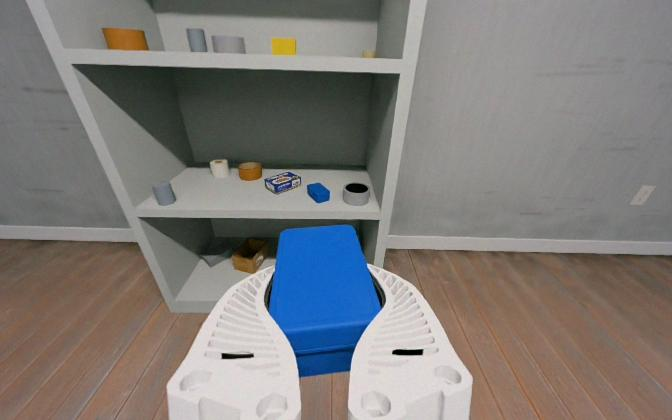

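Scene clock: 83.03 s.
Joint torques (N m): left_arm=[13 -0.48 1.22 -0.95 0 -2.18 0.09] | right_arm=[3.74 2.64 -2.22 -10.39 -1.04 3.71 -0.22]
move: done
base_odometry: x=-1.274 y=-0.381 heading=+0.736
turned_by_wheels: -2.698
turned_by_imu: -2.624
base_tilt: forward=+0.2 right=+0.3
base_status: done
joint_positions: torso_hip_rad=+0.300 torso_knee_rad=+1.350 torso_waist_rad=+0.700 left_shoulder_pitch_rad=+2.198 left_shoulder_yaw_rad=+0.003 left_upper_arm_roll_rad=+0.005 left_elbow_rad=-1.088 left_forearm_roll_rad=-0.002 left_wrist_pitch_rad=-0.498 left_wrist_yaw_rad=-0.008 left_gripper_rad=+0.005 right_shoulder_pitch_rad=-1.569 right_shoulder_yaw_rad=-0.148 right_upper_arm_roll_rad=-0.443 right_elbow_rad=-2.096 right_forearm_roll_rad=+0.168 right_wrist_pitch_rad=-0.489 right_wrist_yaw_rad=-0.522 right_gripper_rad=+0.160 head_pan_rad=+0.001 head_tilt_rad=+0.000 head_camera_tilt_rad=+0.199
joint_status: not commanded
chest: x=+0.0985 y=+0.0000 z=+1.3387 quat_wxyz=(+0.985, +0.000, +0.174, +0.000) (m; base frame)
left_hand: x=+0.0955 y=+0.2243 z=+0.4995 quat_wxyz=(+0.300, +0.002, +0.954, -0.006) pitch_deg=+55.1 heading_deg=-1.3 roll_deg=-1.0 back=up (m; base frame)
right_hand: x=+0.6600 y=-0.0902 z=+0.8698 quat_wxyz=(+0.559, +0.000, +0.829, +0.000) pitch_deg=+22.0 heading_deg=+0.0 roll_deg=+0.0 back=up (m; base frame)
camera_calibration:
head_camera: T_world_to_cam=[[0.0146805, -0.999785, 0.0146391, 0.00706849], [-0.518548, -0.0201305, -0.854812, 1.28666], [0.854923, 0.00495798, -0.518732, 0.65546], [0, 0, 0, 1]] pos_world=[0.106723, 0.0297184, 1.43976]
left_wrist_camera: T_world_to_cam=[[0.00190511, -0.999253, 0.0386001, 0.200874], [-0.868649, -0.0207771, -0.494992, 0.397683], [0.495424, -0.0325869, -0.86804, 0.547164], [0, 0, 0, 1]] pos_world=[0.0739865, 0.226817, 0.664056]
right_wrist_camera: T_world_to_cam=[[-0.0401289, -0.998626, 0.0336915, -0.100787], [-0.512425, -0.00837904, -0.858691, 1.13586], [0.857794, -0.0517227, -0.511385, 0.0290081], [0, 0, 0, 1]] pos_world=[0.553118, -0.0896309, 0.993586]

Scene clock: 90.87 s.
Joint torques (N m): left_arm=[13.8 0.1 1.13 -2.23 -0.18 -2.16 0.19] | right_arm=[3.19 4.16 -1.31 -9.49 -0.79 4.04 -0.02]
move: done
base_odometry: x=-0.011 y=+0.756 heading=+0.735
turned_by_wheels: -0.001
turned_by_imu: -0.007
base_tilt: forward=+0.1 right=+0.3
base_status: done
joint_positions: torso_hip_rad=+0.300 torso_knee_rad=+1.350 torso_waist_rad=+0.700 left_shoulder_pitch_rad=+2.198 left_shoulder_yaw_rad=+0.003 left_upper_arm_roll_rad=+0.005 left_elbow_rad=-1.088 left_forearm_roll_rad=-0.002 left_wrist_pitch_rad=-0.498 left_wrist_yaw_rad=-0.008 left_gripper_rad=+0.005 right_shoulder_pitch_rad=-1.569 right_shoulder_yaw_rad=-0.148 right_upper_arm_roll_rad=-0.443 right_elbow_rad=-2.096 right_forearm_roll_rad=+0.168 right_wrist_pitch_rad=-0.489 right_wrist_yaw_rad=-0.522 right_gripper_rad=+0.160 head_pan_rad=+0.001 head_tilt_rad=+0.000 head_camera_tilt_rad=+0.199
joint_status: not commanded
chest: x=+0.0985 y=+0.0000 z=+1.3387 quat_wxyz=(+0.985, +0.000, +0.174, +0.000) (m; base frame)
left_hand: x=+0.0955 y=+0.2243 z=+0.4995 quat_wxyz=(+0.300, +0.002, +0.954, -0.006) pitch_deg=+55.1 heading_deg=-1.3 roll_deg=-1.0 back=up (m; base frame)
right_hand: x=+0.6600 y=-0.0902 z=+0.8697 quat_wxyz=(+0.559, +0.000, +0.829, +0.000) pitch_deg=+22.0 heading_deg=+0.0 roll_deg=+0.0 back=up (m; base frame)
camera_calibration:
head_camera: T_world_to_cam=[[0.0146802, -0.999785, 0.0146383, 0.00706817], [-0.518593, -0.02013, -0.854784, 1.28668], [0.854895, 0.00495711, -0.518777, 0.655443], [0, 0, 0, 1]] pos_world=[0.106823, 0.0297183, 1.43976]
left_wrist_camera: T_world_to_cam=[[0.00191027, -0.999253, 0.0385986, 0.200875], [-0.868716, -0.0207765, -0.494874, 0.39761], [0.495306, -0.0325859, -0.868107, 0.547217], [0, 0, 0, 1]] pos_world=[0.0739864, 0.226817, 0.664056]
right_wrist_camera: T_world_to_cam=[[-0.040124, -0.998626, 0.0336932, -0.100788], [-0.5125, -0.00837856, -0.858647, 1.13577], [0.857749, -0.0517201, -0.51146, 0.0290556], [0, 0, 0, 1]] pos_world=[0.553118, -0.0896309, 0.993486]

Scene clock: 93.80 s.
Joint torques (N m): left_arm=[14.51 0.24 1.22 -1.13 -0.06 -2.35 0.03] | right_arm=[1.78 3.83 -1 -8.67 -0.66 3.23 -0.53]
move: done
base_odometry: x=-0.010 y=+0.758 heading=+1.565
turned_by_wheels: +0.829
turned_by_imu: +0.807
base_tilt: forward=+0.1 right=+0.3
base_status: done
joint_positions: torso_hip_rad=+0.300 torso_knee_rad=+1.350 torso_waist_rad=+0.700 left_shoulder_pitch_rad=+2.198 left_shoulder_yaw_rad=+0.003 left_upper_arm_roll_rad=+0.005 left_elbow_rad=-1.088 left_forearm_roll_rad=-0.002 left_wrist_pitch_rad=-0.498 left_wrist_yaw_rad=-0.008 left_gripper_rad=+0.005 right_shoulder_pitch_rad=-1.569 right_shoulder_yaw_rad=-0.148 right_upper_arm_roll_rad=-0.443 right_elbow_rad=-2.096 right_forearm_roll_rad=+0.168 right_wrist_pitch_rad=-0.489 right_wrist_yaw_rad=-0.522 right_gripper_rad=+0.160 head_pan_rad=+0.000 head_tilt_rad=+0.000 head_camera_tilt_rad=+0.249
joint_status: all done
chest: x=+0.0985 y=+0.0000 z=+1.3387 quat_wxyz=(+0.985, +0.000, +0.174, +0.000) (m; base frame)
left_hand: x=+0.0955 y=+0.2243 z=+0.4995 quat_wxyz=(+0.300, +0.002, +0.954, -0.006) pitch_deg=+55.1 heading_deg=-1.3 roll_deg=-1.0 back=up (m; base frame)
right_hand: x=+0.6600 y=-0.0901 z=+0.8697 quat_wxyz=(+0.559, +0.000, +0.829, +0.000) pitch_deg=+22.0 heading_deg=+0.0 roll_deg=+0.0 back=up (m; base frame)
pictures: head_camera, right_wrist_camera
camera_calibration:
head_camera: T_world_to_cam=[[0.01531, -0.999786, 0.0139443, 0.00802462], [-0.560589, -0.0201307, -0.827849, 1.25059], [0.827953, 0.00485732, -0.560777, 0.716498], [0, 0, 0, 1]] pos_world=[0.10772, 0.029718, 1.43699]
right_wrist_camera: T_world_to_cam=[[-0.0400376, -0.998632, 0.0336434, -0.100687], [-0.512499, -0.00838005, -0.858647, 1.13578], [0.857754, -0.0516204, -0.511462, 0.0290698], [0, 0, 0, 1]] pos_world=[0.553118, -0.0895311, 0.993486]

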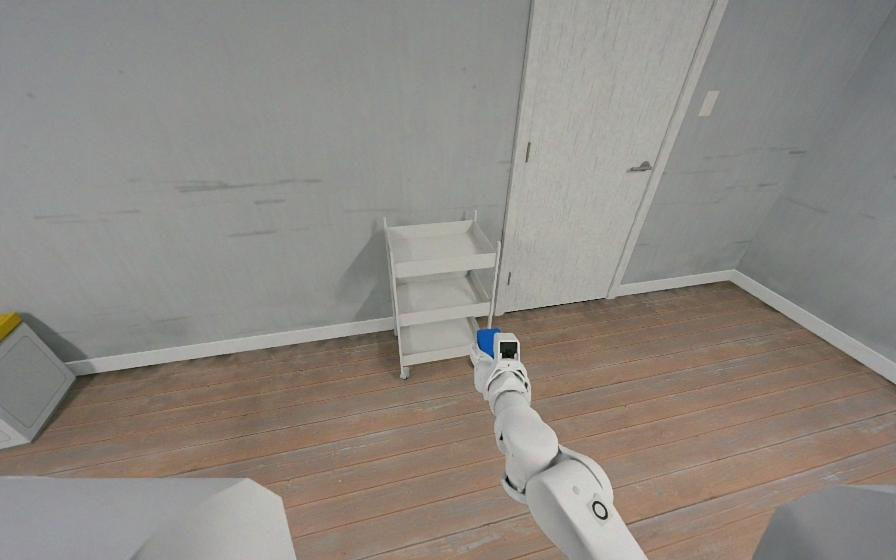

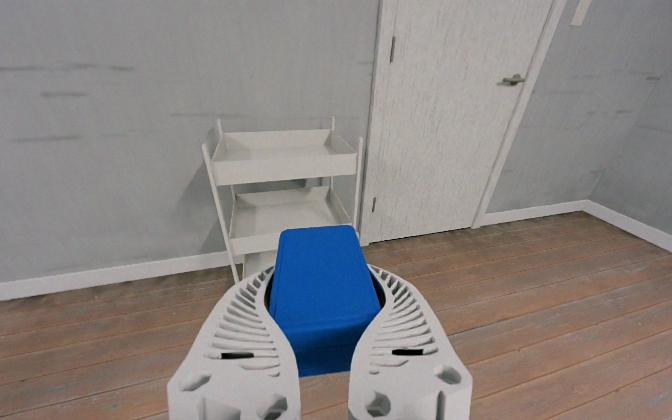

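Emit:
move(base={"rotate_rad":0.236})

Emit:
move(base={"strafe_m":-0.186})

Emit:
move(base={"translate_m":0.48}, joints={"head_camera_tilt_rad":0.5}, cameras=["head_camera","right_wrist_camera"])

Scene clock: 96.00 s.
Joint torques (N m): left_arm=[13.64 0.03 1.52 -1.51 -0.03 -2.25 0.12] | right_arm=[2.5 3.53 -0.99 -9.38 -0.85 3.41 -0.07]
move: done
base_odometry: x=-0.011 y=+0.758 heading=+1.800
turned_by_wheels: +0.235
turned_by_imu: +0.230
base_tilt: forward=+0.1 right=+0.3
base_status: done
joint_positions: torso_hip_rad=+0.300 torso_knee_rad=+1.350 torso_waist_rad=+0.700 left_shoulder_pitch_rad=+2.198 left_shoulder_yaw_rad=+0.003 left_upper_arm_roll_rad=+0.005 left_elbow_rad=-1.088 left_forearm_roll_rad=-0.002 left_wrist_pitch_rad=-0.498 left_wrist_yaw_rad=-0.008 left_gripper_rad=+0.005 right_shoulder_pitch_rad=-1.569 right_shoulder_yaw_rad=-0.148 right_upper_arm_roll_rad=-0.443 right_elbow_rad=-2.096 right_forearm_roll_rad=+0.168 right_wrist_pitch_rad=-0.489 right_wrist_yaw_rad=-0.522 right_gripper_rad=+0.160 head_pan_rad=+0.000 head_tilt_rad=+0.000 head_camera_tilt_rad=+0.249
joint_status: not commanded
chest: x=+0.0985 y=+0.0000 z=+1.3387 quat_wxyz=(+0.985, +0.000, +0.174, +0.000) (m; base frame)
left_hand: x=+0.0955 y=+0.2243 z=+0.4995 quat_wxyz=(+0.300, +0.002, +0.954, -0.006) pitch_deg=+55.1 heading_deg=-1.3 roll_deg=-1.0 back=up (m; base frame)
right_hand: x=+0.6600 y=-0.0901 z=+0.8697 quat_wxyz=(+0.559, +0.000, +0.829, +0.000) pitch_deg=+22.0 heading_deg=+0.0 roll_deg=+0.0 back=up (m; base frame)
camera_calibration:
head_camera: T_world_to_cam=[[0.01531, -0.999786, 0.0139443, 0.00802462], [-0.560589, -0.0201307, -0.827849, 1.25059], [0.827953, 0.00485732, -0.560777, 0.716498], [0, 0, 0, 1]] pos_world=[0.10772, 0.029718, 1.43699]
left_wrist_camera: T_world_to_cam=[[0.00190787, -0.999253, 0.0385973, 0.200876], [-0.868716, -0.0207737, -0.494874, 0.397609], [0.495306, -0.032586, -0.868107, 0.547217], [0, 0, 0, 1]] pos_world=[0.0739864, 0.226817, 0.664056]
right_wrist_camera: T_world_to_cam=[[-0.0400376, -0.998632, 0.0336434, -0.100687], [-0.512499, -0.00838005, -0.858647, 1.13578], [0.857754, -0.0516204, -0.511462, 0.0290698], [0, 0, 0, 1]] pos_world=[0.553118, -0.0895311, 0.993486]

Scene clock: 98.50 s.
Joint torques (N m): left_arm=[14.87 -0.01 1 -1.34 -0.1 -2.08 0.06] | right_arm=[2.15 4.7 -0.64 -10.56 -0.79 3.28 0.1]
move: done
base_odometry: x=+0.171 y=+0.800 heading=+1.799
turned_by_wheels: -0.001
turned_by_imu: -0.002
base_tilt: forward=+0.1 right=+0.3
base_status: done
joint_positions: torso_hip_rad=+0.300 torso_knee_rad=+1.350 torso_waist_rad=+0.700 left_shoulder_pitch_rad=+2.198 left_shoulder_yaw_rad=+0.003 left_upper_arm_roll_rad=+0.005 left_elbow_rad=-1.088 left_forearm_roll_rad=-0.002 left_wrist_pitch_rad=-0.498 left_wrist_yaw_rad=-0.008 left_gripper_rad=+0.005 right_shoulder_pitch_rad=-1.569 right_shoulder_yaw_rad=-0.148 right_upper_arm_roll_rad=-0.443 right_elbow_rad=-2.096 right_forearm_roll_rad=+0.168 right_wrist_pitch_rad=-0.489 right_wrist_yaw_rad=-0.522 right_gripper_rad=+0.160 head_pan_rad=+0.000 head_tilt_rad=+0.000 head_camera_tilt_rad=+0.249
joint_status: not commanded
chest: x=+0.0985 y=+0.0000 z=+1.3387 quat_wxyz=(+0.985, +0.000, +0.174, +0.000) (m; base frame)
left_hand: x=+0.0955 y=+0.2243 z=+0.4995 quat_wxyz=(+0.300, +0.002, +0.954, -0.006) pitch_deg=+55.1 heading_deg=-1.3 roll_deg=-1.0 back=up (m; base frame)
right_hand: x=+0.6600 y=-0.0901 z=+0.8697 quat_wxyz=(+0.559, +0.000, +0.829, +0.000) pitch_deg=+22.0 heading_deg=+0.0 roll_deg=+0.0 back=up (m; base frame)
camera_calibration:
head_camera: T_world_to_cam=[[0.01531, -0.999786, 0.0139443, 0.00802462], [-0.560589, -0.0201307, -0.827849, 1.25059], [0.827953, 0.00485732, -0.560777, 0.716498], [0, 0, 0, 1]] pos_world=[0.10772, 0.029718, 1.43699]
left_wrist_camera: T_world_to_cam=[[0.00190787, -0.999253, 0.0385973, 0.200876], [-0.868716, -0.0207737, -0.494874, 0.397609], [0.495306, -0.032586, -0.868107, 0.547217], [0, 0, 0, 1]] pos_world=[0.0739864, 0.226817, 0.664056]
right_wrist_camera: T_world_to_cam=[[-0.0400376, -0.998632, 0.0336434, -0.100687], [-0.512499, -0.00838005, -0.858647, 1.13578], [0.857754, -0.0516204, -0.511462, 0.0290698], [0, 0, 0, 1]] pos_world=[0.553118, -0.0895311, 0.993486]

Scene clock: 102.23 s.
Joint torques (N m): left_arm=[14.38 0.7 1.2 -1.14 -0.05 -1.77 -0.04] | right_arm=[2.37 1.8 -1.43 -10.12 -0.59 4.31 -0.06]
move: done
base_odometry: x=+0.063 y=+1.267 heading=+1.800
turned_by_wheels: +0.001
turned_by_imu: +0.000
base_tilt: forward=+0.2 right=+0.3
base_status: done
joint_positions: torso_hip_rad=+0.300 torso_knee_rad=+1.350 torso_waist_rad=+0.700 left_shoulder_pitch_rad=+2.198 left_shoulder_yaw_rad=+0.003 left_upper_arm_roll_rad=+0.005 left_elbow_rad=-1.088 left_forearm_roll_rad=-0.002 left_wrist_pitch_rad=-0.498 left_wrist_yaw_rad=-0.008 left_gripper_rad=+0.005 right_shoulder_pitch_rad=-1.569 right_shoulder_yaw_rad=-0.148 right_upper_arm_roll_rad=-0.443 right_elbow_rad=-2.096 right_forearm_roll_rad=+0.168 right_wrist_pitch_rad=-0.489 right_wrist_yaw_rad=-0.522 right_gripper_rad=+0.160 head_pan_rad=+0.000 head_tilt_rad=+0.000 head_camera_tilt_rad=+0.499
joint_status: all done
chest: x=+0.0985 y=+0.0000 z=+1.3387 quat_wxyz=(+0.985, +0.000, +0.174, +0.000) (m; base frame)
left_hand: x=+0.0955 y=+0.2243 z=+0.4995 quat_wxyz=(+0.300, +0.002, +0.954, -0.006) pitch_deg=+55.1 heading_deg=-1.3 roll_deg=-1.0 back=up (m; base frame)
right_hand: x=+0.6600 y=-0.0901 z=+0.8697 quat_wxyz=(+0.559, +0.000, +0.829, +0.000) pitch_deg=+22.0 heading_deg=+0.0 roll_deg=+0.0 back=up (m; base frame)
pictures: head_camera, right_wrist_camera
camera_calibration:
head_camera: T_world_to_cam=[[0.0183612, -0.999784, 0.00978758, 0.0137707], [-0.748018, -0.0202316, -0.663371, 1.02637], [0.663425, 0.00485898, -0.748227, 0.990958], [0, 0, 0, 1]] pos_world=[0.11006, 0.0297177, 1.42219]
right_wrist_camera: T_world_to_cam=[[-0.0400376, -0.998632, 0.0336434, -0.100687], [-0.512499, -0.00838005, -0.858647, 1.13578], [0.857754, -0.0516204, -0.511462, 0.0290698], [0, 0, 0, 1]] pos_world=[0.553118, -0.0895311, 0.993486]

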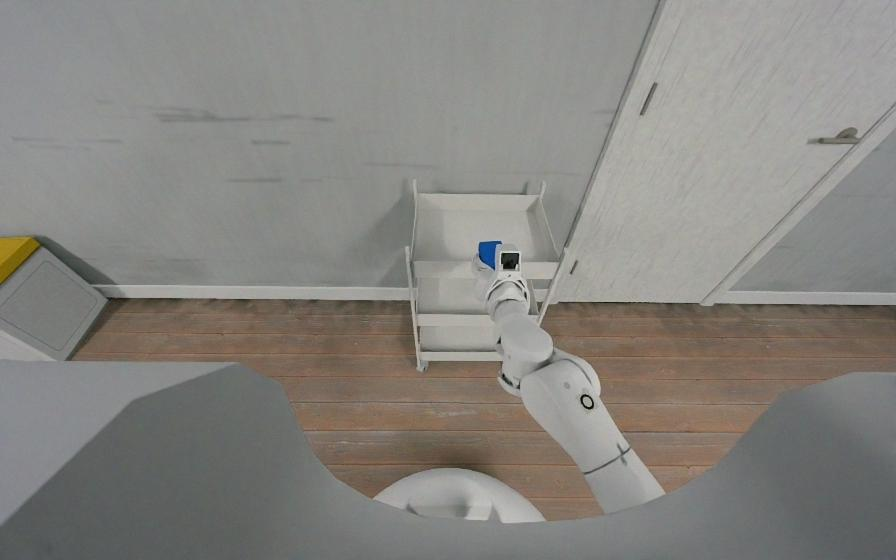

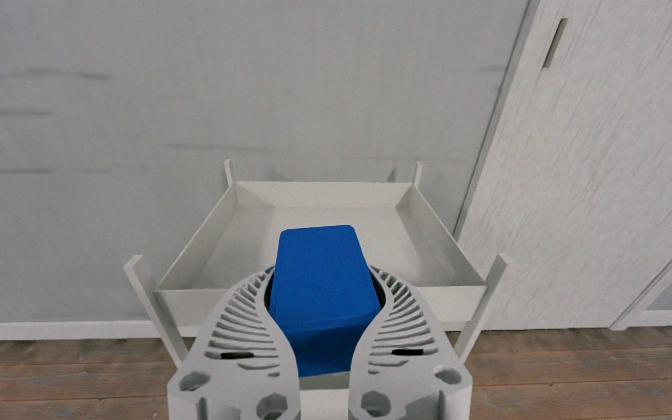

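Emit:
move(base={"translate_m":0.31})

Emit:
move(target={"side":"right","x":0.685,"y":-0.09,"z":0.718,"pitch_deg":22,"heading_deg":0}, cameras=["right_wrist_camera"])

Emit:
move(target={"side":"right","x":0.685,"y":-0.09,"z":0.704,"pitch_deg":22,"heading_deg":0}, cameras=["right_wrist_camera"])

Scene clock: 105.30 s.
Joint torques (N m): left_arm=[13.92 0.57 1.18 -1.55 -0.12 -2.43 0.08] | right_arm=[2.37 3.29 -0.62 -9.88 -0.96 3.33 0.01]
move: done
base_odometry: x=-0.007 y=+1.569 heading=+1.800
turned_by_wheels: +0.001
turned_by_imu: +0.000
base_tilt: forward=+0.2 right=+0.3
base_status: done
joint_positions: torso_hip_rad=+0.300 torso_knee_rad=+1.350 torso_waist_rad=+0.700 left_shoulder_pitch_rad=+2.198 left_shoulder_yaw_rad=+0.003 left_upper_arm_roll_rad=+0.005 left_elbow_rad=-1.088 left_forearm_roll_rad=-0.002 left_wrist_pitch_rad=-0.498 left_wrist_yaw_rad=-0.008 left_gripper_rad=+0.005 right_shoulder_pitch_rad=-1.569 right_shoulder_yaw_rad=-0.148 right_upper_arm_roll_rad=-0.443 right_elbow_rad=-2.096 right_forearm_roll_rad=+0.168 right_wrist_pitch_rad=-0.489 right_wrist_yaw_rad=-0.522 right_gripper_rad=+0.160 head_pan_rad=+0.000 head_tilt_rad=+0.000 head_camera_tilt_rad=+0.499
joint_status: not commanded
chest: x=+0.0986 y=+0.0000 z=+1.3386 quat_wxyz=(+0.985, +0.000, +0.174, +0.000) (m; base frame)
left_hand: x=+0.0955 y=+0.2243 z=+0.4995 quat_wxyz=(+0.300, +0.002, +0.954, -0.006) pitch_deg=+55.1 heading_deg=-1.3 roll_deg=-1.0 back=up (m; base frame)
right_hand: x=+0.6600 y=-0.0901 z=+0.8697 quat_wxyz=(+0.559, +0.000, +0.829, +0.000) pitch_deg=+22.0 heading_deg=+0.0 roll_deg=+0.0 back=up (m; base frame)
camera_calibration:
head_camera: T_world_to_cam=[[0.0183612, -0.999784, 0.00978758, 0.0137707], [-0.748018, -0.0202316, -0.663371, 1.02637], [0.663425, 0.00485898, -0.748227, 0.990958], [0, 0, 0, 1]] pos_world=[0.11006, 0.0297177, 1.42219]
left_wrist_camera: T_world_to_cam=[[0.00191027, -0.999253, 0.0385986, 0.200875], [-0.868716, -0.0207765, -0.494874, 0.39761], [0.495306, -0.0325859, -0.868107, 0.547217], [0, 0, 0, 1]] pos_world=[0.0739864, 0.226817, 0.664056]
right_wrist_camera: T_world_to_cam=[[-0.0400355, -0.998632, 0.0336469, -0.100692], [-0.512499, -0.00838413, -0.858647, 1.13577], [0.857754, -0.0516204, -0.511462, 0.0290698], [0, 0, 0, 1]] pos_world=[0.553118, -0.0895311, 0.993486]

Scene clock: 109.60 s.
Joint torques (N m): left_arm=[14.11 1.35 1.39 -0.51 -0.06 -2.1 0.1] | right_arm=[13.61 3.66 -2.3 -7.85 -0.93 2.85 0.15]
move: done
base_odometry: x=-0.007 y=+1.569 heading=+1.800
turned_by_wheels: +0.000
turned_by_imu: +0.001
base_tilt: forward=+0.1 right=+0.3
base_status: not commanded
joint_positions: torso_hip_rad=+0.300 torso_knee_rad=+1.350 torso_waist_rad=+0.700 left_shoulder_pitch_rad=+2.198 left_shoulder_yaw_rad=+0.003 left_upper_arm_roll_rad=+0.005 left_elbow_rad=-1.088 left_forearm_roll_rad=-0.002 left_wrist_pitch_rad=-0.498 left_wrist_yaw_rad=-0.008 left_gripper_rad=+0.005 right_shoulder_pitch_rad=-1.381 right_shoulder_yaw_rad=-0.070 right_upper_arm_roll_rad=-0.460 right_elbow_rad=-1.334 right_forearm_roll_rad=+0.160 right_wrist_pitch_rad=+0.064 right_wrist_yaw_rad=-0.429 right_gripper_rad=+0.160 head_pan_rad=+0.000 head_tilt_rad=+0.000 head_camera_tilt_rad=+0.499
joint_status: not commanded
chest: x=+0.0986 y=+0.0000 z=+1.3386 quat_wxyz=(+0.985, +0.000, +0.174, +0.000) (m; base frame)
left_hand: x=+0.0955 y=+0.2243 z=+0.4995 quat_wxyz=(+0.300, +0.002, +0.954, -0.006) pitch_deg=+55.1 heading_deg=-1.3 roll_deg=-1.0 back=up (m; base frame)
right_hand: x=+0.6847 y=-0.0903 z=+0.7184 quat_wxyz=(+0.559, +0.000, +0.829, +0.000) pitch_deg=+22.1 heading_deg=+0.0 roll_deg=+0.0 back=up (m; base frame)
right_hand_status: reached (straight line, planned for 2.7 s): 1 mm and 0.1 deg off.
pictures: right_wrist_camera
camera_calibration:
right_wrist_camera: T_world_to_cam=[[-0.0404697, -0.998613, 0.0336887, -0.094594], [-0.512803, -0.00817901, -0.858467, 1.01856], [0.857552, -0.0520176, -0.511761, -0.0691786], [0, 0, 0, 1]] pos_world=[0.577818, -0.0897305, 0.842186]

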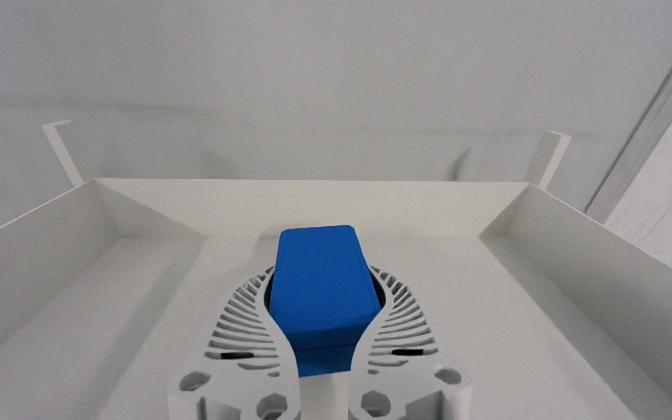

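Scene clock: 111.43 s.
Joint torques (N m): left_arm=[14.64 0.24 1.21 -1.14 -0.14 -1.99 0.01] | right_arm=[13.81 4.3 -2.23 -8.23 -0.99 3.97 0.19]
move: done
base_odometry: x=-0.007 y=+1.569 heading=+1.800
turned_by_wheels: +0.000
turned_by_imu: +0.000
base_tilt: forward=+0.2 right=+0.3
base_status: not commanded
joint_positions: torso_hip_rad=+0.300 torso_knee_rad=+1.350 torso_waist_rad=+0.700 left_shoulder_pitch_rad=+2.198 left_shoulder_yaw_rad=+0.003 left_upper_arm_roll_rad=+0.005 left_elbow_rad=-1.088 left_forearm_roll_rad=-0.002 left_wrist_pitch_rad=-0.498 left_wrist_yaw_rad=-0.008 left_gripper_rad=+0.005 right_shoulder_pitch_rad=-1.354 right_shoulder_yaw_rad=-0.055 right_upper_arm_roll_rad=-0.463 right_elbow_rad=-1.240 right_forearm_roll_rad=+0.160 right_wrist_pitch_rad=+0.126 right_wrist_yaw_rad=-0.420 right_gripper_rad=+0.160 head_pan_rad=+0.000 head_tilt_rad=+0.000 head_camera_tilt_rad=+0.499
joint_status: not commanded
chest: x=+0.0986 y=+0.0000 z=+1.3386 quat_wxyz=(+0.985, +0.000, +0.174, +0.000) (m; base frame)
left_hand: x=+0.0955 y=+0.2243 z=+0.4995 quat_wxyz=(+0.300, +0.002, +0.954, -0.006) pitch_deg=+55.1 heading_deg=-1.3 roll_deg=-1.0 back=up (m; base frame)
right_hand: x=+0.6847 y=-0.0903 z=+0.7043 quat_wxyz=(+0.559, +0.000, +0.829, +0.000) pitch_deg=+22.1 heading_deg=+0.0 roll_deg=+0.0 back=up (m; base frame)
right_hand_status: reached (straight line, planned for 0.6 s): 1 mm and 0.1 deg off.
pictures: right_wrist_camera
camera_calibration:
right_wrist_camera: T_world_to_cam=[[-0.0404697, -0.998613, 0.0336887, -0.094115], [-0.512803, -0.00817901, -0.858467, 1.00651], [0.857552, -0.0520176, -0.511761, -0.0764802], [0, 0, 0, 1]] pos_world=[0.577918, -0.0897305, 0.828086]

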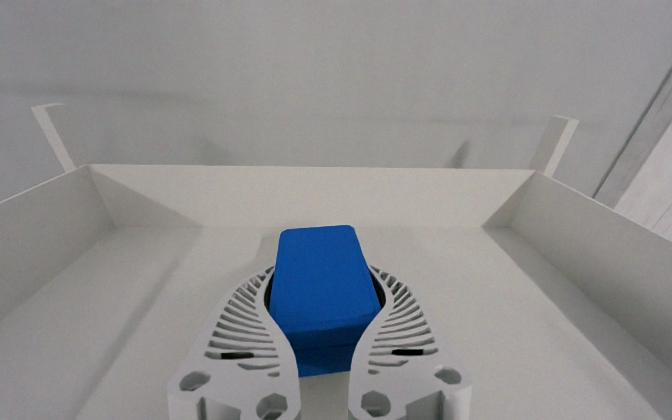

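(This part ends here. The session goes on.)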